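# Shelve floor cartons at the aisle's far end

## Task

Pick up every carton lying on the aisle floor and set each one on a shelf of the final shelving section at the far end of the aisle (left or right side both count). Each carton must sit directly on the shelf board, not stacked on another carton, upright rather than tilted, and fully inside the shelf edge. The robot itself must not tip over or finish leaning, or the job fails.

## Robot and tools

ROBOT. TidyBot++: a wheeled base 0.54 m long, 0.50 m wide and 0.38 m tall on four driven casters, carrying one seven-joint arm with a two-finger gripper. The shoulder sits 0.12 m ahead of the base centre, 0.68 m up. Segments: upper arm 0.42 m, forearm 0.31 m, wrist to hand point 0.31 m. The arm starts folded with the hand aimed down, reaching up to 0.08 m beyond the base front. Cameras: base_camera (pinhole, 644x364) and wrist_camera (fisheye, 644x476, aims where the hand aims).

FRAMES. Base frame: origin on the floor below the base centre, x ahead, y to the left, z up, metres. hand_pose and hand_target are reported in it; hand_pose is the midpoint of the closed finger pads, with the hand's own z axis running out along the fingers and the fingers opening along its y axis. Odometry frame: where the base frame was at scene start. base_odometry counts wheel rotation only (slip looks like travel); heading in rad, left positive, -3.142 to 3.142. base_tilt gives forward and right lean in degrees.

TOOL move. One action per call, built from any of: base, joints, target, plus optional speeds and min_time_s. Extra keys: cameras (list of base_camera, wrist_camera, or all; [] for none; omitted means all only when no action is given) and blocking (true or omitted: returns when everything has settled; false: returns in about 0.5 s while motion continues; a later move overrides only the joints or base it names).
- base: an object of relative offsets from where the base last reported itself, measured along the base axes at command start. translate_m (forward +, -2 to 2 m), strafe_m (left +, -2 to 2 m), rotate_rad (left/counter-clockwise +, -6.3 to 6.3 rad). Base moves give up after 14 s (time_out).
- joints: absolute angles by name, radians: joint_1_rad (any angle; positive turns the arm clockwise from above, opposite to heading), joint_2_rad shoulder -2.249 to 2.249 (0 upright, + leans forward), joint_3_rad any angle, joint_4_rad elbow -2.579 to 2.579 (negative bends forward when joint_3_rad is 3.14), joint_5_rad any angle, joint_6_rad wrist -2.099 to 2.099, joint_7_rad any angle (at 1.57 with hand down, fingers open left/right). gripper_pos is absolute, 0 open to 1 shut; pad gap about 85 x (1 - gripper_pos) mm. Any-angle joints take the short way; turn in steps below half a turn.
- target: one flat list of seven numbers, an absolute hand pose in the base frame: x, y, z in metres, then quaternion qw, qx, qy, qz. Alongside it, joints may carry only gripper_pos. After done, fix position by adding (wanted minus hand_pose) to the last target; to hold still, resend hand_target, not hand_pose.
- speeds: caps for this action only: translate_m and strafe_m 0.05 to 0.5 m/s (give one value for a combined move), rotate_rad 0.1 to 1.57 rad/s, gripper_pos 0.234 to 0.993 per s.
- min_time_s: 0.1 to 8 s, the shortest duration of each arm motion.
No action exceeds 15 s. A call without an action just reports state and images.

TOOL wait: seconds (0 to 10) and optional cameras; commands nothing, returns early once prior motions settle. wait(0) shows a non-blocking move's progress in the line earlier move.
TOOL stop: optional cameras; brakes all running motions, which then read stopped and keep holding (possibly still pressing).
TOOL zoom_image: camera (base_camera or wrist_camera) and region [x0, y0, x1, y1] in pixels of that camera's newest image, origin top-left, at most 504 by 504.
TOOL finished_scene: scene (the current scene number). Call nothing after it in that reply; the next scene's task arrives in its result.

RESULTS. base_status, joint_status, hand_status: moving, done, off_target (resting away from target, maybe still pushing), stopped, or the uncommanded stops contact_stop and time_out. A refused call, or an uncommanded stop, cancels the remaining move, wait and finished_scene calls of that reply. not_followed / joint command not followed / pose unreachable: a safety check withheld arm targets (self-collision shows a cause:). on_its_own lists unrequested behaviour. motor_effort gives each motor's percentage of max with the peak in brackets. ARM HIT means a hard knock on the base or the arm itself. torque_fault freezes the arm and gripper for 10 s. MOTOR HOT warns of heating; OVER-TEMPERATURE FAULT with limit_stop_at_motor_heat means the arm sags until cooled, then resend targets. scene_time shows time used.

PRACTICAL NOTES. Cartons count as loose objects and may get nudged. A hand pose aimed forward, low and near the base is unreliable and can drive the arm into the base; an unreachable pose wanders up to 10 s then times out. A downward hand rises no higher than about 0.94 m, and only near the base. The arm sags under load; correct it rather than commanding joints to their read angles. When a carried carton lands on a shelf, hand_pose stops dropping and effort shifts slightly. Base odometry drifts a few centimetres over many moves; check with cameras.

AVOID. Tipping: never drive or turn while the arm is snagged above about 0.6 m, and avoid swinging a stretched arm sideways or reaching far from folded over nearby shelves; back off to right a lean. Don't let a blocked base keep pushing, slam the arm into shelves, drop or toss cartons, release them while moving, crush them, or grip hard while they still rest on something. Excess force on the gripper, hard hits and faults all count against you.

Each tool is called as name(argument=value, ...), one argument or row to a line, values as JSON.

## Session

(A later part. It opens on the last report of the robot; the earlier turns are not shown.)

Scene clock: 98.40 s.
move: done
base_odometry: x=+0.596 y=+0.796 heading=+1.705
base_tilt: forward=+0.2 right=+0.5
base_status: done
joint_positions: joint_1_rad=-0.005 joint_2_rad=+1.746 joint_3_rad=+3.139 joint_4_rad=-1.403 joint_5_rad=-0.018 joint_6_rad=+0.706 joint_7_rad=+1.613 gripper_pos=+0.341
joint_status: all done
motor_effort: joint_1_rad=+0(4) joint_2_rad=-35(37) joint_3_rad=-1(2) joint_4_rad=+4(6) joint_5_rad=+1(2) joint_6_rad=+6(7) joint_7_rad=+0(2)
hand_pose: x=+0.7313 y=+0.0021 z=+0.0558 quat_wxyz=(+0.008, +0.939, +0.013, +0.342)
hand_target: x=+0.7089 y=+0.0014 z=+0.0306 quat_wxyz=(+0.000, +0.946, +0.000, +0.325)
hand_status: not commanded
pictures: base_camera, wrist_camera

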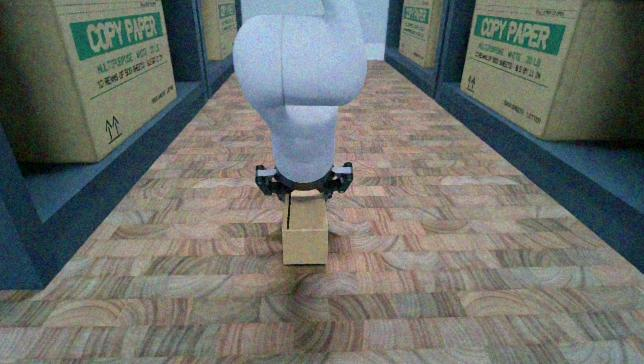

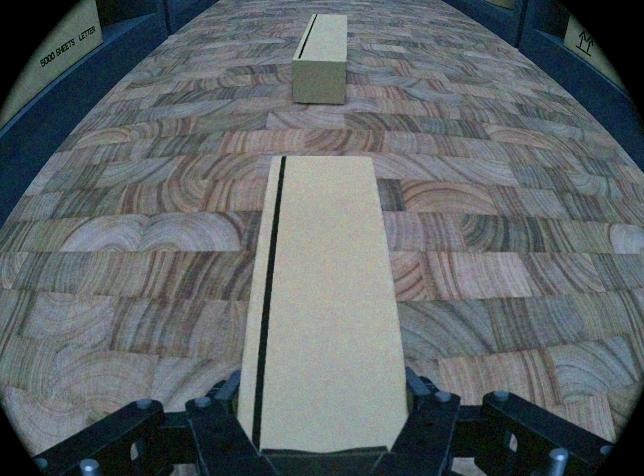

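move(
  base={"translate_m": 0.45},
  speeds={"translate_m": 0.15},
  cameras=["all"],
)

Scene clock: 102.40 s.
move: done
base_odometry: x=+0.536 y=+1.242 heading=+1.705
base_tilt: forward=+0.2 right=+0.6
base_status: done
joint_positions: joint_1_rad=-0.005 joint_2_rad=+1.751 joint_3_rad=+3.139 joint_4_rad=-1.396 joint_5_rad=-0.018 joint_6_rad=+0.706 joint_7_rad=+1.613 gripper_pos=+0.341
joint_status: not commanded
motor_effort: joint_1_rad=+0(1) joint_2_rad=-36(37) joint_3_rad=-1(2) joint_4_rad=+5(6) joint_5_rad=+1(2) joint_6_rad=+7(7) joint_7_rad=-2(2)
hand_pose: x=+0.7321 y=+0.0021 z=+0.0544 quat_wxyz=(+0.008, +0.939, +0.013, +0.343)
hand_target: x=+0.7089 y=+0.0014 z=+0.0306 quat_wxyz=(+0.000, +0.946, +0.000, +0.325)
hand_status: not commanded
pictures: base_camera, wrist_camera

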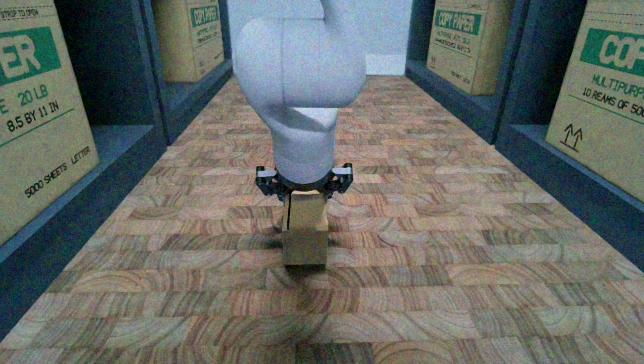

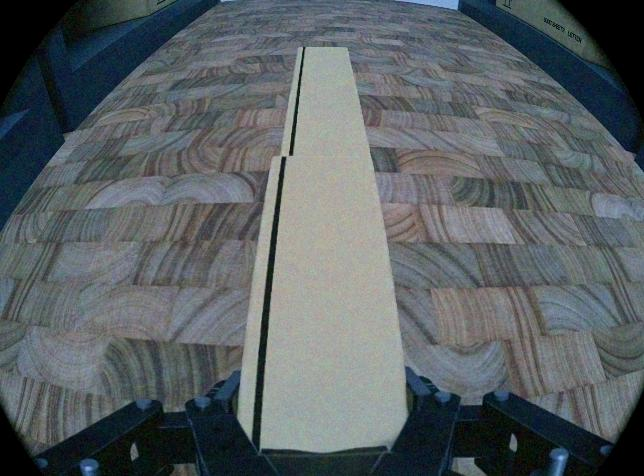

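move(
  base={"translate_m": 0.44},
  speeds={"translate_m": 0.15},
  cameras=["all"],
)

Scene clock: 106.97 s.
move: done
base_odometry: x=+0.476 y=+1.678 heading=+1.705
base_tilt: forward=+0.1 right=+0.5
base_status: done
joint_positions: joint_1_rad=-0.005 joint_2_rad=+1.754 joint_3_rad=+3.139 joint_4_rad=-1.394 joint_5_rad=-0.018 joint_6_rad=+0.706 joint_7_rad=+1.613 gripper_pos=+0.341
joint_status: not commanded
motor_effort: joint_1_rad=+0(1) joint_2_rad=-35(37) joint_3_rad=-1(1) joint_4_rad=+4(6) joint_5_rad=+1(2) joint_6_rad=+7(7) joint_7_rad=-1(2)
hand_pose: x=+0.7313 y=+0.0020 z=+0.0529 quat_wxyz=(+0.008, +0.939, +0.013, +0.343)
hand_target: x=+0.7089 y=+0.0014 z=+0.0306 quat_wxyz=(+0.000, +0.946, +0.000, +0.325)
hand_status: not commanded
pictures: base_camera, wrist_camera

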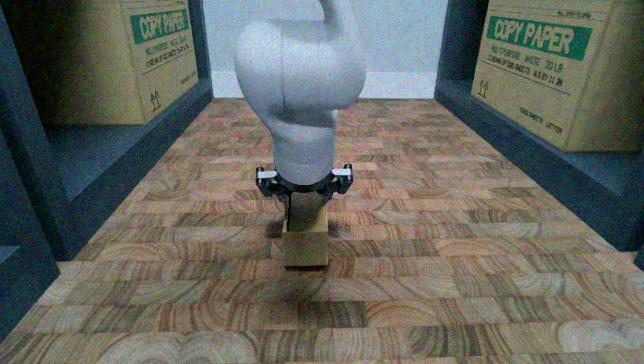

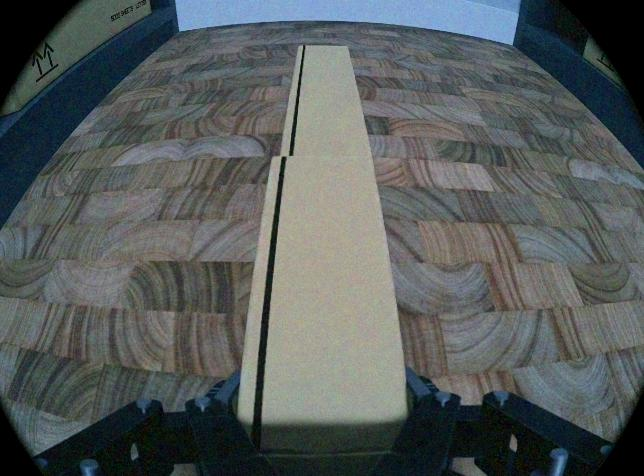

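move(
  base={"translate_m": -0.05, "strafe_m": -0.03},
  joints={"joint_1_rad": 0.0, "joint_2_rad": -0.349, "joint_3_rad": 3.1416, "joint_4_rad": -2.239, "joint_5_rad": 0.0, "joint_6_rad": -0.553, "joint_7_rad": 1.5708},
  min_time_s=4,
  cameras=["all"],
)

Scene clock: 114.07 s.
move: done
base_odometry: x=+0.513 y=+1.633 heading=+1.705
base_tilt: forward=+0.2 right=+0.5
base_status: done
joint_positions: joint_1_rad=-0.001 joint_2_rad=-0.327 joint_3_rad=+3.140 joint_4_rad=-2.220 joint_5_rad=-0.018 joint_6_rad=-0.477 joint_7_rad=+1.613 gripper_pos=+0.341
joint_status: all done
motor_effort: joint_1_rad=+0(3) joint_2_rad=-7(42) joint_3_rad=+1(3) joint_4_rad=+19(20) joint_5_rad=+1(2) joint_6_rad=+7(8) joint_7_rad=-1(2)
hand_pose: x=+0.4989 y=+0.0052 z=+0.7574 quat_wxyz=(+0.001, +0.926, +0.015, +0.376)
hand_target: x=+0.4738 y=+0.0014 z=+0.7402 quat_wxyz=(+0.000, +0.940, +0.000, +0.342)
hand_status: not commanded
pictures: base_camera, wrist_camera

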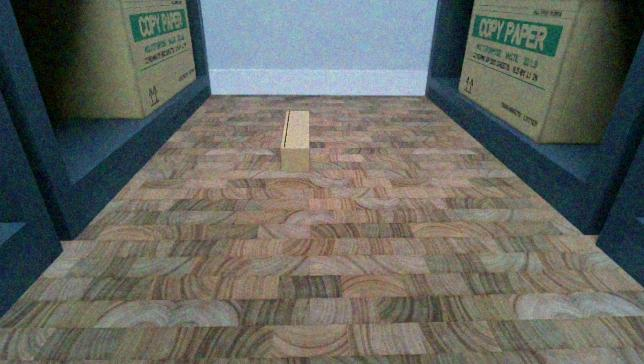

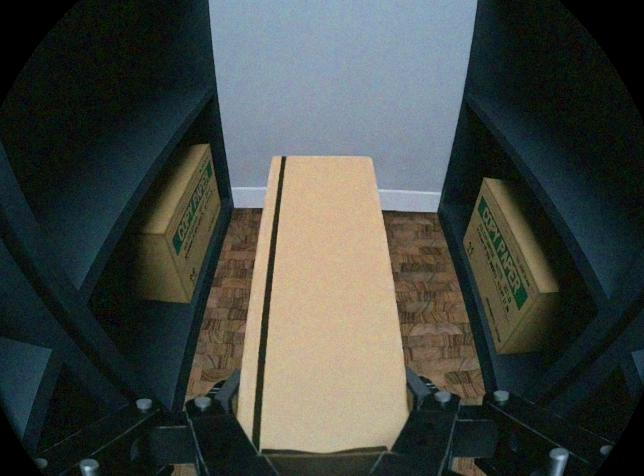

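move(
  base={"translate_m": 0.58, "strafe_m": 0.0, "rotate_rad": 0.015},
  speeds={"translate_m": 0.3},
  cameras=["all"],
)

Scene clock: 120.00 s.
move: done
base_odometry: x=+0.435 y=+2.208 heading=+1.720
base_tilt: forward=+0.2 right=+0.5
base_status: done
joint_positions: joint_1_rad=-0.001 joint_2_rad=-0.332 joint_3_rad=+3.140 joint_4_rad=-2.223 joint_5_rad=-0.018 joint_6_rad=-0.483 joint_7_rad=+1.613 gripper_pos=+0.341
joint_status: not commanded
motor_effort: joint_1_rad=+0(1) joint_2_rad=-6(9) joint_3_rad=+0(2) joint_4_rad=+19(20) joint_5_rad=+1(2) joint_6_rad=+7(8) joint_7_rad=-1(2)
hand_pose: x=+0.4965 y=+0.0052 z=+0.7570 quat_wxyz=(+0.000, +0.927, +0.015, +0.375)
hand_target: x=+0.4738 y=+0.0014 z=+0.7402 quat_wxyz=(+0.000, +0.940, +0.000, +0.342)
hand_status: not commanded
pictures: base_camera, wrist_camera

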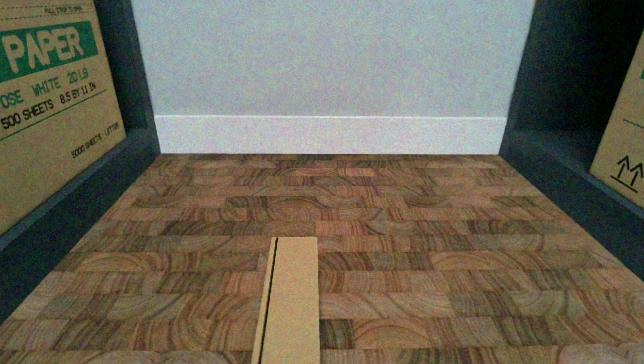

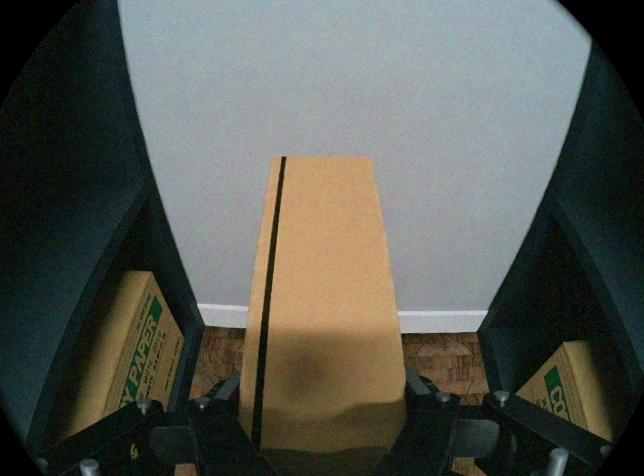

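move(
  joints={"joint_1_rad": 1.05},
  min_time_s=3,
  cameras=["all"],
)

Scene clock: 127.83 s.
move: done
base_odometry: x=+0.435 y=+2.208 heading=+1.720
base_tilt: forward=+0.2 right=+0.6
base_status: not commanded
joint_positions: joint_1_rad=+1.033 joint_2_rad=-0.332 joint_3_rad=+3.140 joint_4_rad=-2.223 joint_5_rad=-0.018 joint_6_rad=-0.483 joint_7_rad=+1.613 gripper_pos=+0.341
joint_status: all done
motor_effort: joint_1_rad=+0(1) joint_2_rad=-6(7) joint_3_rad=+0(1) joint_4_rad=+20(20) joint_5_rad=+1(2) joint_6_rad=+7(8) joint_7_rad=+0(2)
hand_pose: x=+0.3165 y=-0.3218 z=+0.7570 quat_wxyz=(+0.186, +0.813, -0.445, +0.326)
hand_target: x=+0.2967 y=-0.3071 z=+0.7402 quat_wxyz=(+0.172, +0.813, -0.471, +0.296)
hand_status: not commanded
pictures: base_camera, wrist_camera

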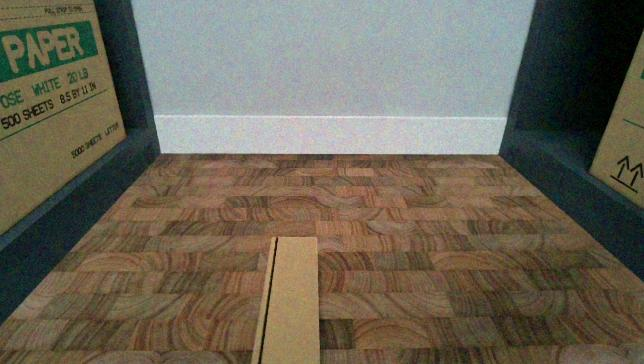

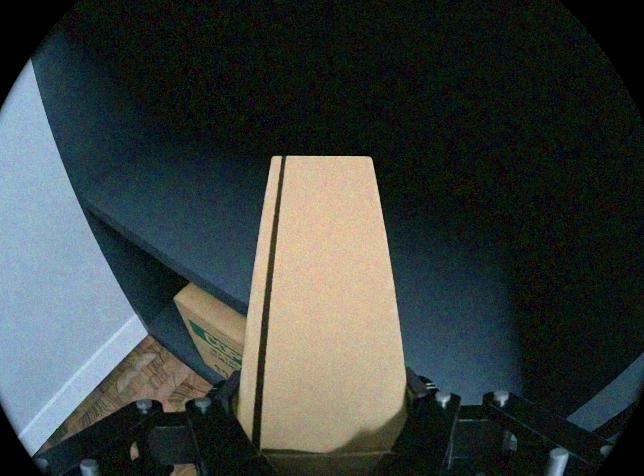

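zoom_image(
  camera="wrist_camera",
  region=[30, 120, 282, 372],
)

zoom_image(
  camera="wrist_camera",
  region=[392, 224, 644, 476],
)

Scaled by 2.000.

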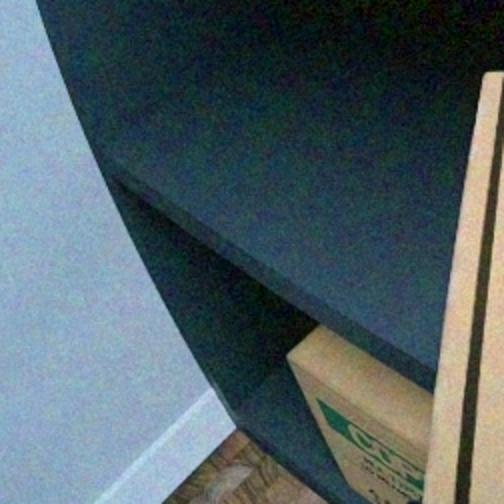

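Scaled by 2.000.

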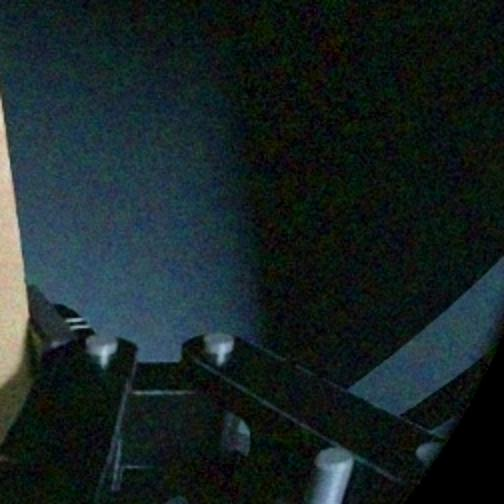

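move(
  joints={"joint_2_rad": 0.57, "joint_4_rad": -1.575, "joint_6_rad": -0.24},
  min_time_s=3,
  cameras=["all"],
)

Scene clock: 137.90 s.
move: done
base_odometry: x=+0.435 y=+2.208 heading=+1.720
base_tilt: forward=+0.2 right=+0.5
base_status: not commanded
joint_positions: joint_1_rad=+1.033 joint_2_rad=+0.535 joint_3_rad=+3.140 joint_4_rad=-1.594 joint_5_rad=-0.018 joint_6_rad=-0.338 joint_7_rad=+1.613 gripper_pos=+0.341
joint_status: all done
motor_effort: joint_1_rad=+0(1) joint_2_rad=-33(35) joint_3_rad=+0(1) joint_4_rad=+17(20) joint_5_rad=+1(2) joint_6_rad=+6(8) joint_7_rad=+0(2)
hand_pose: x=+0.4690 y=-0.5779 z=+0.6340 quat_wxyz=(+0.164, +0.827, -0.455, +0.287)
hand_target: x=+0.4708 y=-0.6106 z=+0.6389 quat_wxyz=(+0.185, +0.804, -0.466, +0.320)
hand_status: not commanded
pictures: base_camera, wrist_camera

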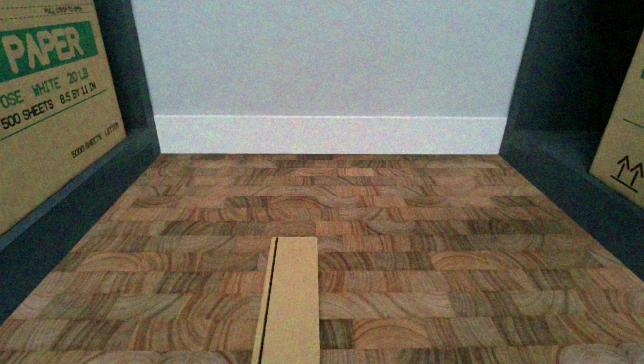

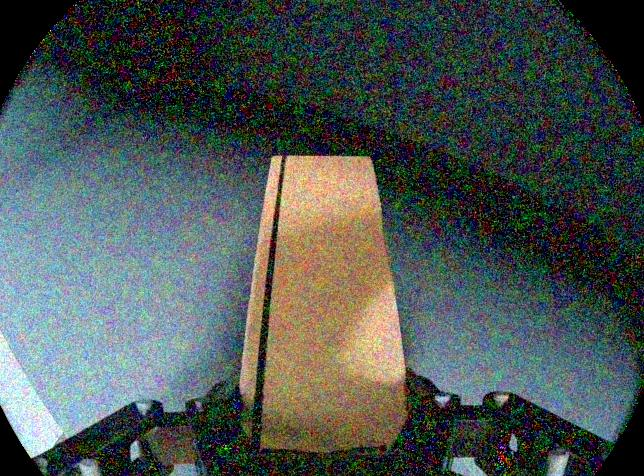

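move(
  joints={"joint_2_rad": 0.63, "joint_4_rad": -1.655, "joint_6_rad": -0.11},
  min_time_s=1.5,
  cameras=["wrist_camera"],
)

Scene clock: 141.07 s.
move: done
base_odometry: x=+0.435 y=+2.208 heading=+1.720
base_tilt: forward=+0.2 right=+0.6
base_status: not commanded
joint_positions: joint_1_rad=+1.033 joint_2_rad=+0.586 joint_3_rad=+3.140 joint_4_rad=-1.638 joint_5_rad=-0.018 joint_6_rad=-0.209 joint_7_rad=+1.613 gripper_pos=+0.341
joint_status: all done
motor_effort: joint_1_rad=+0(1) joint_2_rad=-33(34) joint_3_rad=+0(1) joint_4_rad=+16(18) joint_5_rad=+1(2) joint_6_rad=+6(7) joint_7_rad=-1(2)
hand_pose: x=+0.4731 y=-0.5863 z=+0.6051 quat_wxyz=(+0.173, +0.822, -0.452, +0.301)
hand_target: x=+0.4669 y=-0.6038 z=+0.5874 quat_wxyz=(+0.183, +0.806, -0.467, +0.316)
hand_status: not commanded

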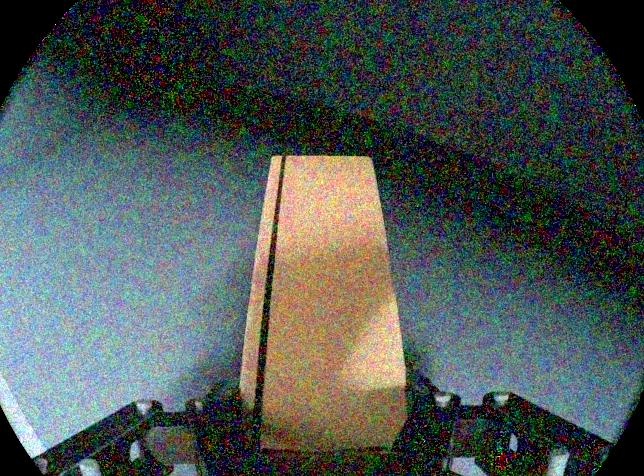

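move(
  joints={"joint_2_rad": 0.66, "joint_4_rad": -1.679, "joint_6_rad": -0.057},
  min_time_s=1,
  cameras=[],
)

move(
  joints={"joint_2_rad": 0.675, "joint_4_rad": -1.691, "joint_6_rad": -0.03},
  min_time_s=1,
  cameras=["wrist_camera"],
)

Scene clock: 143.07 s.
move: done
base_odometry: x=+0.435 y=+2.208 heading=+1.720
base_tilt: forward=+0.1 right=+0.6
base_status: not commanded
joint_positions: joint_1_rad=+1.033 joint_2_rad=+0.615 joint_3_rad=+3.140 joint_4_rad=-1.661 joint_5_rad=-0.018 joint_6_rad=-0.156 joint_7_rad=+1.613 gripper_pos=+0.341
joint_status: all done
motor_effort: joint_1_rad=+0(0) joint_2_rad=-34(34) joint_3_rad=+0(1) joint_4_rad=+17(18) joint_5_rad=+1(1) joint_6_rad=+7(7) joint_7_rad=-1(2)
hand_pose: x=+0.4728 y=-0.5863 z=+0.5855 quat_wxyz=(+0.173, +0.821, -0.452, +0.301)
hand_target: x=+0.4661 y=-0.6024 z=+0.5671 quat_wxyz=(+0.183, +0.806, -0.467, +0.315)
hand_status: not commanded

Scene clock: 144.37 s.
move: done
base_odometry: x=+0.435 y=+2.208 heading=+1.720
base_tilt: forward=+0.2 right=+0.6
base_status: not commanded
joint_positions: joint_1_rad=+1.033 joint_2_rad=+0.628 joint_3_rad=+3.140 joint_4_rad=-1.672 joint_5_rad=-0.018 joint_6_rad=-0.129 joint_7_rad=+1.613 gripper_pos=+0.341
joint_status: all done
motor_effort: joint_1_rad=+0(0) joint_2_rad=-33(34) joint_3_rad=-1(1) joint_4_rad=+14(17) joint_5_rad=+1(2) joint_6_rad=+6(7) joint_7_rad=+0(1)
hand_pose: x=+0.4728 y=-0.5866 z=+0.5774 quat_wxyz=(+0.174, +0.821, -0.452, +0.302)
hand_target: x=+0.4656 y=-0.6015 z=+0.5571 quat_wxyz=(+0.183, +0.806, -0.467, +0.315)
hand_status: not commanded

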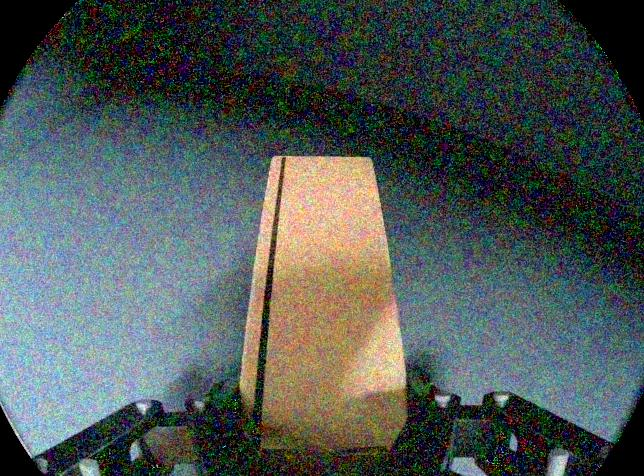

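move(
  joints={"joint_2_rad": 0.686, "joint_4_rad": -1.70, "joint_6_rad": -0.010},
  min_time_s=1,
  cameras=[],
)

move(
  joints={"joint_2_rad": 0.697, "joint_4_rad": -1.709, "joint_6_rad": 0.01},
  min_time_s=1,
  cameras=["wrist_camera"],
)

Scene clock: 146.40 s.
move: done
base_odometry: x=+0.435 y=+2.208 heading=+1.720
base_tilt: forward=+0.2 right=+0.6
base_status: not commanded
joint_positions: joint_1_rad=+1.033 joint_2_rad=+0.630 joint_3_rad=+3.140 joint_4_rad=-1.678 joint_5_rad=-0.018 joint_6_rad=-0.108 joint_7_rad=+1.613 gripper_pos=+0.341
joint_status: all done
motor_effort: joint_1_rad=+0(1) joint_2_rad=-32(34) joint_3_rad=-1(1) joint_4_rad=+15(17) joint_5_rad=+1(2) joint_6_rad=+6(7) joint_7_rad=-1(1)
hand_pose: x=+0.4738 y=-0.5884 z=+0.5776 quat_wxyz=(+0.177, +0.819, -0.451, +0.307)
hand_target: x=+0.4651 y=-0.6007 z=+0.5499 quat_wxyz=(+0.183, +0.806, -0.467, +0.315)
hand_status: not commanded

Scene clock: 147.70 s.
move: done
base_odometry: x=+0.435 y=+2.208 heading=+1.720
base_tilt: forward=+0.2 right=+0.6
base_status: not commanded
joint_positions: joint_1_rad=+1.033 joint_2_rad=+0.633 joint_3_rad=+3.140 joint_4_rad=-1.684 joint_5_rad=-0.018 joint_6_rad=-0.087 joint_7_rad=+1.613 gripper_pos=+0.341
joint_status: all done
motor_effort: joint_1_rad=+0(1) joint_2_rad=-31(33) joint_3_rad=-1(1) joint_4_rad=+14(16) joint_5_rad=+1(2) joint_6_rad=+7(7) joint_7_rad=-1(2)
hand_pose: x=+0.4747 y=-0.5903 z=+0.5775 quat_wxyz=(+0.180, +0.817, -0.450, +0.312)
hand_target: x=+0.4646 y=-0.5998 z=+0.5427 quat_wxyz=(+0.183, +0.806, -0.467, +0.315)
hand_status: not commanded

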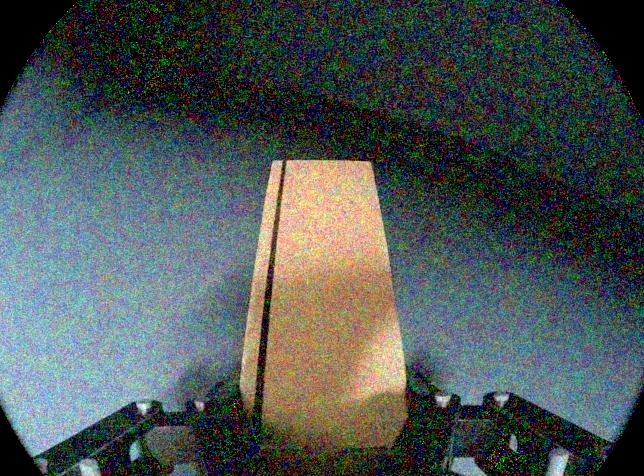

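move(
  joints={"joint_2_rad": 0.675, "joint_4_rad": -1.695, "joint_6_rad": -0.02},
  min_time_s=1,
  cameras=[],
)

move(
  joints={"gripper_pos": 0.15},
  speeds={"gripper_pos": 0.234},
  cameras=["wrist_camera"],
)

Scene clock: 150.10 s.
move: done
base_odometry: x=+0.435 y=+2.208 heading=+1.720
base_tilt: forward=+0.2 right=+0.6
base_status: not commanded
joint_positions: joint_1_rad=+1.033 joint_2_rad=+0.633 joint_3_rad=+3.140 joint_4_rad=-1.684 joint_5_rad=-0.018 joint_6_rad=-0.087 joint_7_rad=+1.613 gripper_pos=+0.341
joint_status: all done
motor_effort: joint_1_rad=+0(0) joint_2_rad=-31(31) joint_3_rad=-1(1) joint_4_rad=+14(16) joint_5_rad=+1(2) joint_6_rad=+6(7) joint_7_rad=-1(2)
hand_pose: x=+0.4747 y=-0.5903 z=+0.5775 quat_wxyz=(+0.180, +0.817, -0.450, +0.312)
hand_target: x=+0.4658 y=-0.6019 z=+0.5575 quat_wxyz=(+0.184, +0.805, -0.466, +0.318)
hand_status: not commanded

Scene clock: 151.50 s.
move: done
base_odometry: x=+0.435 y=+2.208 heading=+1.720
base_tilt: forward=+0.2 right=+0.6
base_status: not commanded
joint_positions: joint_1_rad=+1.033 joint_2_rad=+0.636 joint_3_rad=+3.140 joint_4_rad=-1.684 joint_5_rad=-0.018 joint_6_rad=-0.087 joint_7_rad=+1.613 gripper_pos=+0.152
joint_status: all done
motor_effort: joint_1_rad=+0(1) joint_2_rad=-33(34) joint_3_rad=-1(1) joint_4_rad=+15(16) joint_5_rad=+1(2) joint_6_rad=+7(7) joint_7_rad=-1(1)
hand_pose: x=+0.4746 y=-0.5900 z=+0.5755 quat_wxyz=(+0.180, +0.817, -0.451, +0.311)
hand_target: x=+0.4658 y=-0.6019 z=+0.5575 quat_wxyz=(+0.184, +0.805, -0.466, +0.318)
hand_status: not commanded

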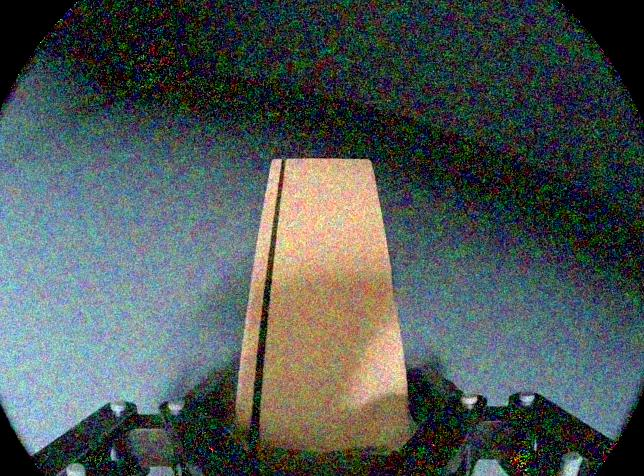

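move(
  joints={"gripper_pos": 0.0},
  speeds={"gripper_pos": 0.234},
  cameras=[],
)

move(
  joints={"joint_2_rad": 0.0, "joint_4_rad": -2.10, "joint_6_rad": -0.37},
  min_time_s=3,
  cameras=["wrist_camera"],
)

Scene clock: 156.83 s.
move: done
base_odometry: x=+0.435 y=+2.208 heading=+1.720
base_tilt: forward=+0.2 right=+0.6
base_status: not commanded
joint_positions: joint_1_rad=+1.033 joint_2_rad=+0.636 joint_3_rad=+3.140 joint_4_rad=-1.684 joint_5_rad=-0.018 joint_6_rad=-0.087 joint_7_rad=+1.613 gripper_pos=+0.000
joint_status: all done
motor_effort: joint_1_rad=+0(1) joint_2_rad=-33(33) joint_3_rad=+0(1) joint_4_rad=+15(17) joint_5_rad=+1(2) joint_6_rad=+6(7) joint_7_rad=-1(1)
hand_pose: x=+0.4746 y=-0.5900 z=+0.5755 quat_wxyz=(+0.180, +0.817, -0.451, +0.311)
hand_target: x=+0.4658 y=-0.6019 z=+0.5575 quat_wxyz=(+0.184, +0.805, -0.466, +0.318)
hand_status: not commanded

Scene clock: 160.17 s.
move: done
base_odometry: x=+0.435 y=+2.208 heading=+1.720
base_tilt: forward=+0.2 right=+0.5
base_status: not commanded
joint_positions: joint_1_rad=+1.033 joint_2_rad=+0.025 joint_3_rad=+3.140 joint_4_rad=-2.081 joint_5_rad=-0.018 joint_6_rad=-0.294 joint_7_rad=+1.613 gripper_pos=+0.000
joint_status: all done
motor_effort: joint_1_rad=+0(1) joint_2_rad=-17(35) joint_3_rad=+0(1) joint_4_rad=+17(19) joint_5_rad=+1(2) joint_6_rad=+6(7) joint_7_rad=+0(2)
hand_pose: x=+0.3741 y=-0.4198 z=+0.7127 quat_wxyz=(+0.180, +0.817, -0.449, +0.314)
hand_target: x=+0.3516 y=-0.4027 z=+0.7002 quat_wxyz=(+0.165, +0.817, -0.473, +0.285)
hand_status: not commanded

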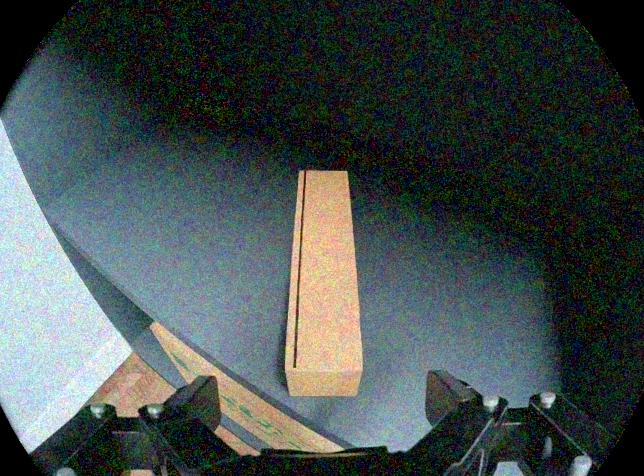

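zoom_image(
  camera="wrist_camera",
  region=[200, 320, 440, 470],
)

Scaled by 2.100.

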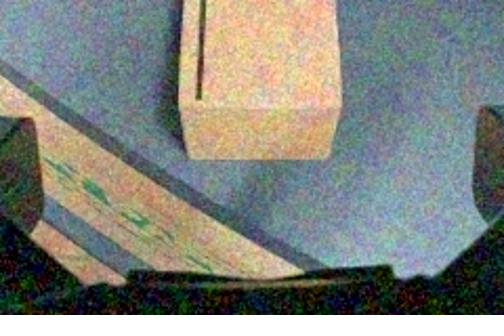

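move(
  joints={"joint_2_rad": 0.36, "joint_4_rad": -2.30, "joint_6_rad": 0.25, "gripper_pos": 1.0},
  min_time_s=2.5,
  cameras=["wrist_camera"],
)

Scene clock: 164.20 s.
move: done
base_odometry: x=+0.435 y=+2.208 heading=+1.720
base_tilt: forward=+0.2 right=+0.6
base_status: not commanded
joint_positions: joint_1_rad=+1.033 joint_2_rad=+0.326 joint_3_rad=+3.140 joint_4_rad=-2.283 joint_5_rad=-0.018 joint_6_rad=+0.155 joint_7_rad=+1.613 gripper_pos=+0.999
joint_status: all done
motor_effort: joint_1_rad=+0(1) joint_2_rad=-21(22) joint_3_rad=+0(1) joint_4_rad=+11(18) joint_5_rad=+1(2) joint_6_rad=+6(7) joint_7_rad=-1(2)
hand_pose: x=+0.3722 y=-0.4215 z=+0.5688 quat_wxyz=(+0.170, +0.824, -0.455, +0.290)
hand_target: x=+0.3698 y=-0.4346 z=+0.5654 quat_wxyz=(+0.179, +0.808, -0.468, +0.310)
hand_status: not commanded

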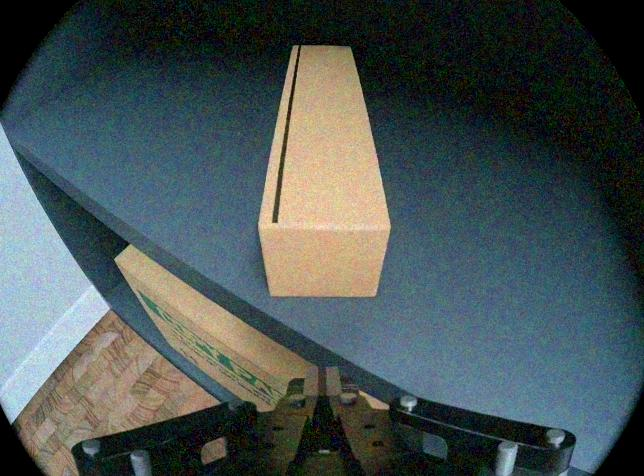

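move(
  base={"translate_m": -0.28},
  joints={"joint_1_rad": 0.0, "joint_2_rad": 0.2, "joint_4_rad": -2.2, "joint_6_rad": -0.1, "gripper_pos": 0.0},
  min_time_s=2.5,
  cameras=["wrist_camera"],
)

move(
  joints={"joint_1_rad": 0.0, "joint_2_rad": 1.44, "joint_4_rad": -1.735, "joint_6_rad": 0.78},
  min_time_s=2.5,
  cameras=["all"],
)

Scene clock: 169.30 s.
move: done
base_odometry: x=+0.477 y=+1.931 heading=+1.720
base_tilt: forward=+0.1 right=+0.5
base_status: done
joint_positions: joint_1_rad=+0.016 joint_2_rad=+0.234 joint_3_rad=+3.140 joint_4_rad=-2.217 joint_5_rad=-0.018 joint_6_rad=-0.024 joint_7_rad=+1.613 gripper_pos=+0.000
joint_status: all done
motor_effort: joint_1_rad=+0(2) joint_2_rad=-19(24) joint_3_rad=+0(1) joint_4_rad=+13(15) joint_5_rad=+1(2) joint_6_rad=+6(7) joint_7_rad=+0(1)
hand_pose: x=+0.6096 y=-0.0055 z=+0.6046 quat_wxyz=(+0.006, +0.945, +0.004, +0.328)
hand_target: x=+0.6012 y=+0.0014 z=+0.6130 quat_wxyz=(+0.000, +0.949, +0.000, +0.315)
hand_status: not commanded

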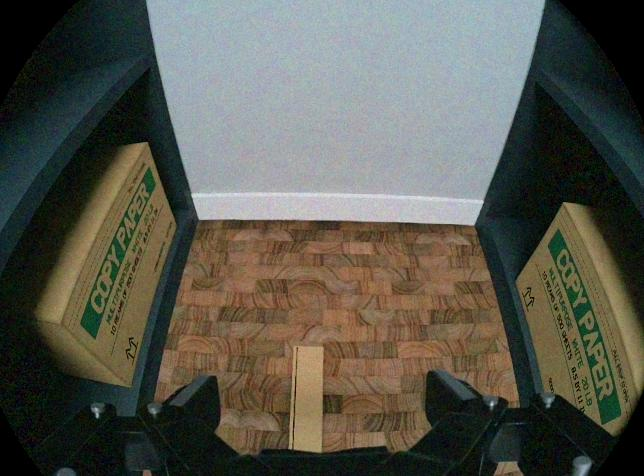

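Scene clock: 172.37 s.
move: done
base_odometry: x=+0.477 y=+1.931 heading=+1.720
base_tilt: forward=+0.2 right=+0.5
base_status: not commanded
joint_positions: joint_1_rad=+0.016 joint_2_rad=+1.397 joint_3_rad=+3.140 joint_4_rad=-1.748 joint_5_rad=-0.018 joint_6_rad=+0.684 joint_7_rad=+1.613 gripper_pos=+0.000
joint_status: all done
motor_effort: joint_1_rad=+0(1) joint_2_rad=-35(38) joint_3_rad=-1(1) joint_4_rad=+4(15) joint_5_rad=+1(2) joint_6_rad=+6(7) joint_7_rad=-1(1)
hand_pose: x=+0.7278 y=-0.0109 z=+0.1982 quat_wxyz=(+0.012, +0.943, +0.004, +0.333)
hand_target: x=+0.7371 y=+0.0014 z=+0.1940 quat_wxyz=(+0.000, +0.931, +0.000, +0.365)
hand_status: not commanded
pictures: base_camera, wrist_camera

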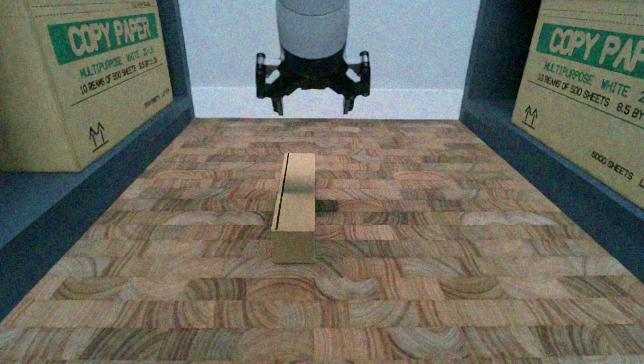

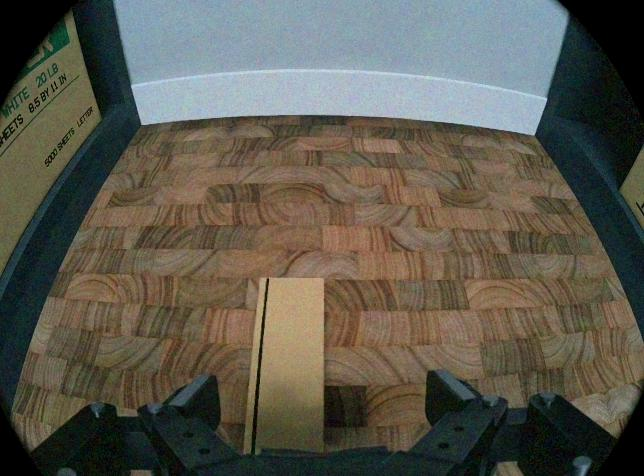

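move(
  base={"strafe_m": 0.025},
  joints={"joint_2_rad": 1.71, "joint_4_rad": -1.455},
  min_time_s=2,
  cameras=["wrist_camera"],
)

Scene clock: 175.63 s.
move: done
base_odometry: x=+0.452 y=+1.927 heading=+1.721
base_tilt: forward=+0.1 right=+0.5
base_status: done
joint_positions: joint_1_rad=+0.000 joint_2_rad=+1.663 joint_3_rad=+3.140 joint_4_rad=-1.467 joint_5_rad=-0.018 joint_6_rad=+0.687 joint_7_rad=+1.613 gripper_pos=+0.000
joint_status: all done
motor_effort: joint_1_rad=+0(3) joint_2_rad=-35(37) joint_3_rad=-1(2) joint_4_rad=+5(6) joint_5_rad=+1(2) joint_6_rad=+6(7) joint_7_rad=+0(1)
hand_pose: x=+0.7419 y=-0.0014 z=+0.0903 quat_wxyz=(+0.009, +0.940, +0.010, +0.342)
hand_target: x=+0.7420 y=+0.0014 z=+0.0828 quat_wxyz=(+0.000, +0.929, +0.000, +0.369)
hand_status: not commanded

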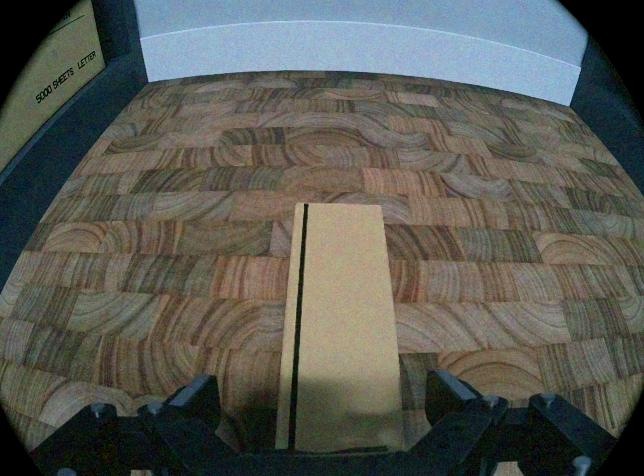

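move(
  base={"strafe_m": -0.008},
  joints={"joint_2_rad": 1.80, "joint_4_rad": -1.36},
  min_time_s=1.5,
  cameras=["wrist_camera"],
)

Scene clock: 178.07 s.
move: done
base_odometry: x=+0.460 y=+1.928 heading=+1.721
base_tilt: forward=+0.2 right=+0.5
base_status: done
joint_positions: joint_1_rad=+0.003 joint_2_rad=+1.750 joint_3_rad=+3.141 joint_4_rad=-1.373 joint_5_rad=-0.018 joint_6_rad=+0.687 joint_7_rad=+1.613 gripper_pos=+0.000
joint_status: all done
motor_effort: joint_1_rad=+0(3) joint_2_rad=-35(36) joint_3_rad=-1(3) joint_4_rad=+5(6) joint_5_rad=+1(2) joint_6_rad=+6(7) joint_7_rad=+0(2)
hand_pose: x=+0.7407 y=-0.0034 z=+0.0555 quat_wxyz=(+0.010, +0.938, +0.009, +0.345)
hand_target: x=+0.7378 y=+0.0014 z=+0.0466 quat_wxyz=(+0.000, +0.928, +0.000, +0.372)
hand_status: not commanded

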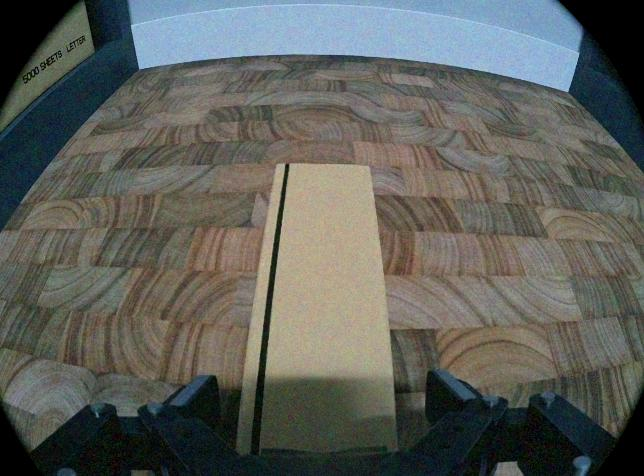

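move(
  joints={"joint_2_rad": 1.833, "joint_4_rad": -1.325, "gripper_pos": 0.25},
  speeds={"gripper_pos": 0.234},
  min_time_s=1,
  cameras=[],
)

move(
  joints={"gripper_pos": 0.335},
  speeds={"gripper_pos": 0.234},
)

move(
  joints={"gripper_pos": 0.345},
  speeds={"gripper_pos": 0.234},
  cameras=["wrist_camera"],
)

Scene clock: 180.50 s.
move: done
base_odometry: x=+0.460 y=+1.928 heading=+1.721
base_tilt: forward=+0.2 right=+0.5
base_status: not commanded
joint_positions: joint_1_rad=+0.003 joint_2_rad=+1.782 joint_3_rad=+3.141 joint_4_rad=-1.339 joint_5_rad=-0.018 joint_6_rad=+0.687 joint_7_rad=+1.613 gripper_pos=+0.251
joint_status: all done
motor_effort: joint_1_rad=+0(0) joint_2_rad=-35(36) joint_3_rad=+0(1) joint_4_rad=+4(6) joint_5_rad=+1(2) joint_6_rad=+6(7) joint_7_rad=-1(1)
hand_pose: x=+0.7390 y=-0.0034 z=+0.0425 quat_wxyz=(+0.010, +0.938, +0.009, +0.346)
hand_target: x=+0.7355 y=+0.0014 z=+0.0336 quat_wxyz=(+0.000, +0.928, +0.000, +0.373)
hand_status: not commanded

Scene clock: 181.63 s.
move: done
base_odometry: x=+0.460 y=+1.928 heading=+1.721
base_tilt: forward=+0.1 right=+0.5
base_status: not commanded
joint_positions: joint_1_rad=+0.003 joint_2_rad=+1.783 joint_3_rad=+3.141 joint_4_rad=-1.339 joint_5_rad=-0.018 joint_6_rad=+0.688 joint_7_rad=+1.613 gripper_pos=+0.333
joint_status: all done
motor_effort: joint_1_rad=+0(1) joint_2_rad=-35(35) joint_3_rad=-1(1) joint_4_rad=+5(6) joint_5_rad=+1(2) joint_6_rad=+6(7) joint_7_rad=-2(2)
hand_pose: x=+0.7392 y=-0.0034 z=+0.0427 quat_wxyz=(+0.010, +0.938, +0.009, +0.347)
hand_target: x=+0.7355 y=+0.0014 z=+0.0336 quat_wxyz=(+0.000, +0.928, +0.000, +0.373)
hand_status: not commanded
pictures: none

Scene clock: 182.50 s.
move: done
base_odometry: x=+0.460 y=+1.928 heading=+1.721
base_tilt: forward=+0.2 right=+0.5
base_status: not commanded
joint_positions: joint_1_rad=+0.003 joint_2_rad=+1.783 joint_3_rad=+3.141 joint_4_rad=-1.339 joint_5_rad=-0.018 joint_6_rad=+0.689 joint_7_rad=+1.613 gripper_pos=+0.341
joint_status: all done
motor_effort: joint_1_rad=+0(0) joint_2_rad=-34(35) joint_3_rad=-1(1) joint_4_rad=+5(6) joint_5_rad=+1(2) joint_6_rad=+6(6) joint_7_rad=-1(1)
hand_pose: x=+0.7394 y=-0.0034 z=+0.0428 quat_wxyz=(+0.010, +0.938, +0.009, +0.347)
hand_target: x=+0.7355 y=+0.0014 z=+0.0336 quat_wxyz=(+0.000, +0.928, +0.000, +0.373)
hand_status: not commanded

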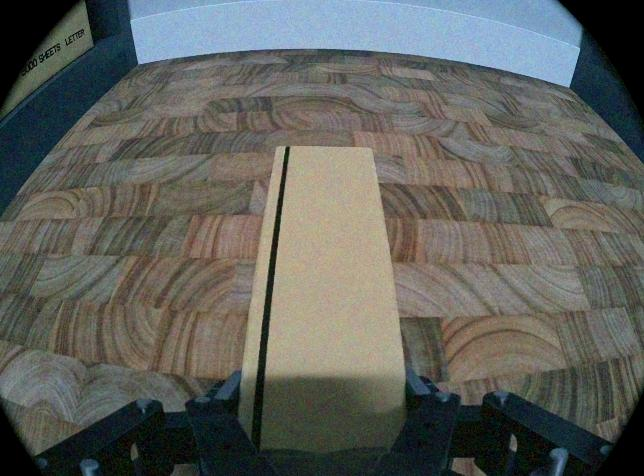

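move(
  joints={"joint_1_rad": 0.0, "joint_2_rad": -0.349, "joint_4_rad": -2.239, "joint_6_rad": -0.553},
  min_time_s=3.5,
  cameras=["wrist_camera"],
)

move(
  base={"translate_m": 0.28, "strafe_m": -0.05},
  joints={"joint_1_rad": -1.05},
  min_time_s=3,
  cameras=["wrist_camera"],
)

Scene clock: 190.27 s.
move: done
base_odometry: x=+0.460 y=+1.928 heading=+1.721
base_tilt: forward=+0.1 right=+0.5
base_status: not commanded
joint_positions: joint_1_rad=+0.003 joint_2_rad=-0.327 joint_3_rad=+3.141 joint_4_rad=-2.220 joint_5_rad=-0.018 joint_6_rad=-0.477 joint_7_rad=+1.613 gripper_pos=+0.341
joint_status: all done
motor_effort: joint_1_rad=+0(1) joint_2_rad=-7(42) joint_3_rad=+0(1) joint_4_rad=+19(21) joint_5_rad=+1(2) joint_6_rad=+7(8) joint_7_rad=-1(2)
hand_pose: x=+0.4991 y=+0.0034 z=+0.7574 quat_wxyz=(+0.001, +0.926, +0.013, +0.376)
hand_target: x=+0.4738 y=+0.0014 z=+0.7402 quat_wxyz=(+0.000, +0.940, +0.000, +0.342)
hand_status: not commanded

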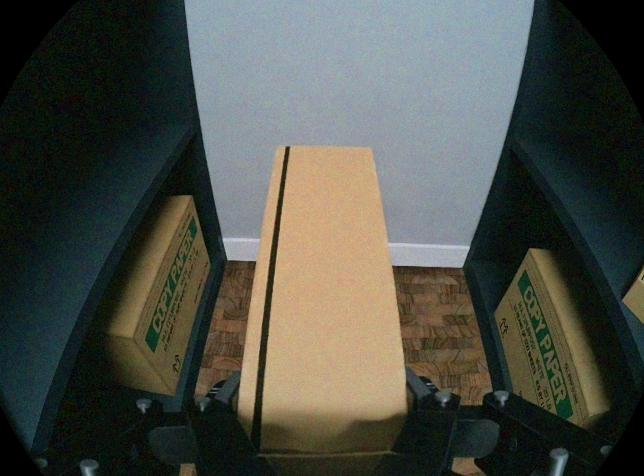

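Scene clock: 193.57 s.
move: done
base_odometry: x=+0.468 y=+2.213 heading=+1.721
base_tilt: forward=+0.2 right=+0.5
base_status: done
joint_positions: joint_1_rad=-1.033 joint_2_rad=-0.332 joint_3_rad=+3.141 joint_4_rad=-2.222 joint_5_rad=-0.018 joint_6_rad=-0.482 joint_7_rad=+1.613 gripper_pos=+0.341
joint_status: all done
motor_effort: joint_1_rad=+0(1) joint_2_rad=-7(9) joint_3_rad=+0(1) joint_4_rad=+19(20) joint_5_rad=+1(2) joint_6_rad=+7(8) joint_7_rad=+0(2)
hand_pose: x=+0.3090 y=+0.3267 z=+0.7574 quat_wxyz=(-0.185, +0.799, +0.469, +0.327)
hand_target: x=+0.2944 y=+0.3084 z=+0.7402 quat_wxyz=(-0.172, +0.813, +0.471, +0.296)
hand_status: not commanded

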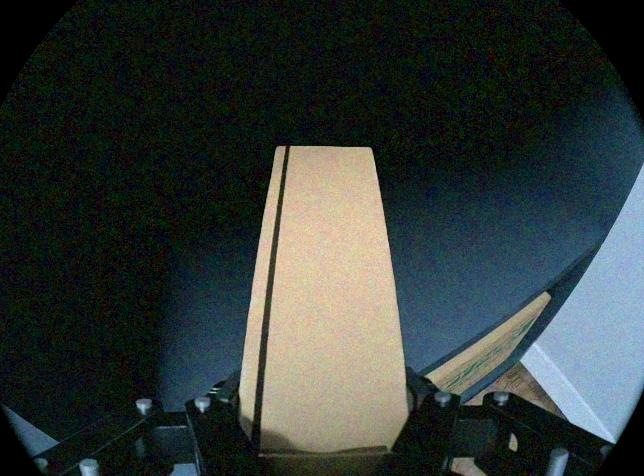

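zoom_image(
  camera="wrist_camera",
  region=[392, 180, 644, 432],
)

Scaled by 2.000.

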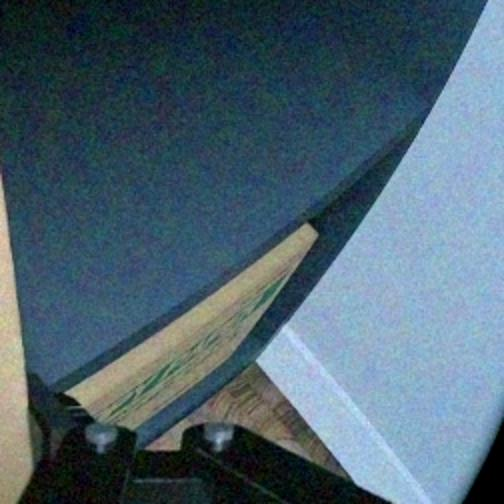

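move(
  joints={"joint_2_rad": 0.463, "joint_4_rad": -1.827, "joint_6_rad": -0.09},
  min_time_s=2.5,
  cameras=[],
)

move(
  joints={"joint_2_rad": 0.513, "joint_4_rad": -1.90, "joint_6_rad": 0.0},
  min_time_s=1.5,
  cameras=["wrist_camera"],
)

Scene clock: 199.77 s.
move: done
base_odometry: x=+0.468 y=+2.213 heading=+1.721
base_tilt: forward=+0.1 right=+0.5
base_status: not commanded
joint_positions: joint_1_rad=-1.033 joint_2_rad=+0.431 joint_3_rad=+3.141 joint_4_rad=-1.846 joint_5_rad=-0.018 joint_6_rad=-0.189 joint_7_rad=+1.613 gripper_pos=+0.341
joint_status: all done
motor_effort: joint_1_rad=+0(1) joint_2_rad=-28(30) joint_3_rad=+0(1) joint_4_rad=+16(20) joint_5_rad=+1(2) joint_6_rad=+6(8) joint_7_rad=+0(2)
hand_pose: x=+0.4290 y=+0.5250 z=+0.6172 quat_wxyz=(-0.162, +0.815, +0.476, +0.289)
hand_target: x=+0.4359 y=+0.5552 z=+0.6259 quat_wxyz=(-0.186, +0.803, +0.465, +0.322)
hand_status: not commanded

Scene clock: 201.53 s.
move: done
base_odometry: x=+0.468 y=+2.213 heading=+1.721
base_tilt: forward=+0.2 right=+0.5
base_status: not commanded
joint_positions: joint_1_rad=-1.033 joint_2_rad=+0.471 joint_3_rad=+3.141 joint_4_rad=-1.883 joint_5_rad=-0.018 joint_6_rad=-0.099 joint_7_rad=+1.613 gripper_pos=+0.341
joint_status: all done
motor_effort: joint_1_rad=+0(1) joint_2_rad=-29(29) joint_3_rad=+0(1) joint_4_rad=+15(17) joint_5_rad=+1(2) joint_6_rad=+7(7) joint_7_rad=+0(2)
hand_pose: x=+0.4304 y=+0.5263 z=+0.5944 quat_wxyz=(-0.164, +0.813, +0.475, +0.295)
hand_target: x=+0.4278 y=+0.5411 z=+0.5816 quat_wxyz=(-0.179, +0.809, +0.468, +0.308)
hand_status: not commanded

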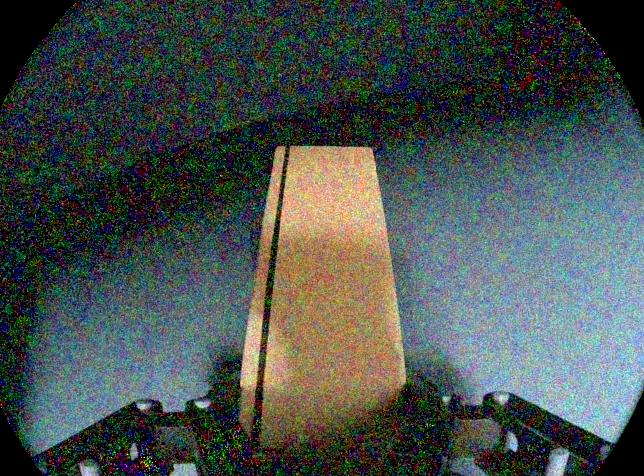

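move(
  joints={"joint_2_rad": 0.532, "joint_4_rad": -1.916, "joint_6_rad": 0.053},
  min_time_s=1,
  cameras=[],
)

move(
  joints={"joint_2_rad": 0.547, "joint_4_rad": -1.928, "joint_6_rad": 0.08},
  min_time_s=1,
  cameras=[],
)

move(
  joints={"joint_2_rad": 0.558, "joint_4_rad": -1.937, "joint_6_rad": 0.1},
  min_time_s=1,
  cameras=["wrist_camera"],
)

Scene clock: 203.57 s.
move: done
base_odometry: x=+0.468 y=+2.213 heading=+1.721
base_tilt: forward=+0.2 right=+0.5
base_status: not commanded
joint_positions: joint_1_rad=-1.033 joint_2_rad=+0.489 joint_3_rad=+3.141 joint_4_rad=-1.898 joint_5_rad=-0.018 joint_6_rad=-0.046 joint_7_rad=+1.613 gripper_pos=+0.341
joint_status: all done
motor_effort: joint_1_rad=+0(1) joint_2_rad=-29(30) joint_3_rad=+0(1) joint_4_rad=+14(17) joint_5_rad=+1(2) joint_6_rad=+7(8) joint_7_rad=+0(1)
hand_pose: x=+0.4328 y=+0.5297 z=+0.5879 quat_wxyz=(-0.168, +0.810, +0.473, +0.303)
hand_target: x=+0.4292 y=+0.5435 z=+0.5742 quat_wxyz=(-0.183, +0.806, +0.467, +0.316)
hand_status: not commanded

Scene clock: 204.87 s.
move: done
base_odometry: x=+0.468 y=+2.213 heading=+1.721
base_tilt: forward=+0.2 right=+0.5
base_status: not commanded
joint_positions: joint_1_rad=-1.033 joint_2_rad=+0.504 joint_3_rad=+3.141 joint_4_rad=-1.910 joint_5_rad=-0.018 joint_6_rad=-0.019 joint_7_rad=+1.613 gripper_pos=+0.341
joint_status: all done
motor_effort: joint_1_rad=+0(1) joint_2_rad=-29(30) joint_3_rad=+0(1) joint_4_rad=+14(16) joint_5_rad=+1(2) joint_6_rad=+7(7) joint_7_rad=+0(1)
hand_pose: x=+0.4325 y=+0.5290 z=+0.5795 quat_wxyz=(-0.168, +0.810, +0.473, +0.304)
hand_target: x=+0.4286 y=+0.5425 z=+0.5656 quat_wxyz=(-0.183, +0.806, +0.467, +0.316)
hand_status: not commanded

Scene clock: 206.17 s.
move: done
base_odometry: x=+0.468 y=+2.213 heading=+1.721
base_tilt: forward=+0.1 right=+0.5
base_status: not commanded
joint_positions: joint_1_rad=-1.033 joint_2_rad=+0.510 joint_3_rad=+3.141 joint_4_rad=-1.917 joint_5_rad=-0.018 joint_6_rad=+0.002 joint_7_rad=+1.613 gripper_pos=+0.341
joint_status: all done
motor_effort: joint_1_rad=+0(0) joint_2_rad=-28(29) joint_3_rad=+0(1) joint_4_rad=+14(15) joint_5_rad=+1(2) joint_6_rad=+6(7) joint_7_rad=-1(2)
hand_pose: x=+0.4331 y=+0.5297 z=+0.5769 quat_wxyz=(-0.170, +0.809, +0.472, +0.307)
hand_target: x=+0.4281 y=+0.5416 z=+0.5593 quat_wxyz=(-0.183, +0.806, +0.467, +0.316)
hand_status: not commanded

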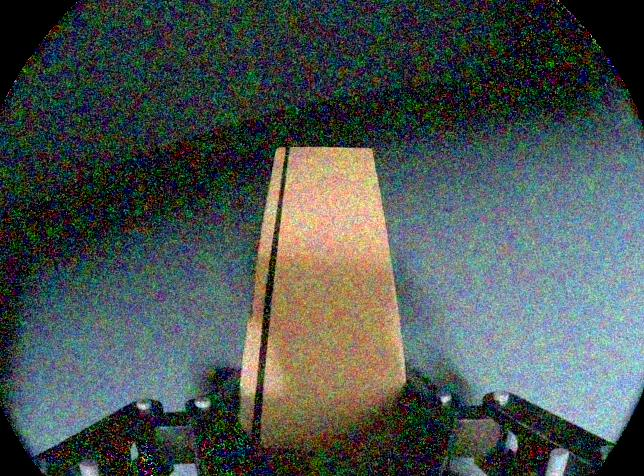

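move(
  joints={"joint_2_rad": 0.567, "joint_4_rad": -1.945, "joint_6_rad": 0.117},
  min_time_s=1,
  cameras=[],
)

Scene clock: 207.83 s.
move: done
base_odometry: x=+0.468 y=+2.213 heading=+1.721
base_tilt: forward=+0.1 right=+0.5
base_status: not commanded
joint_positions: joint_1_rad=-1.033 joint_2_rad=+0.512 joint_3_rad=+3.141 joint_4_rad=-1.923 joint_5_rad=-0.018 joint_6_rad=+0.021 joint_7_rad=+1.613 gripper_pos=+0.341
joint_status: all done
motor_effort: joint_1_rad=+0(1) joint_2_rad=-27(29) joint_3_rad=+0(1) joint_4_rad=+13(15) joint_5_rad=+1(2) joint_6_rad=+6(7) joint_7_rad=-1(2)
hand_pose: x=+0.4340 y=+0.5309 z=+0.5770 quat_wxyz=(-0.172, +0.807, +0.471, +0.311)
hand_target: x=+0.4276 y=+0.5406 z=+0.5542 quat_wxyz=(-0.183, +0.806, +0.467, +0.316)
hand_status: not commanded


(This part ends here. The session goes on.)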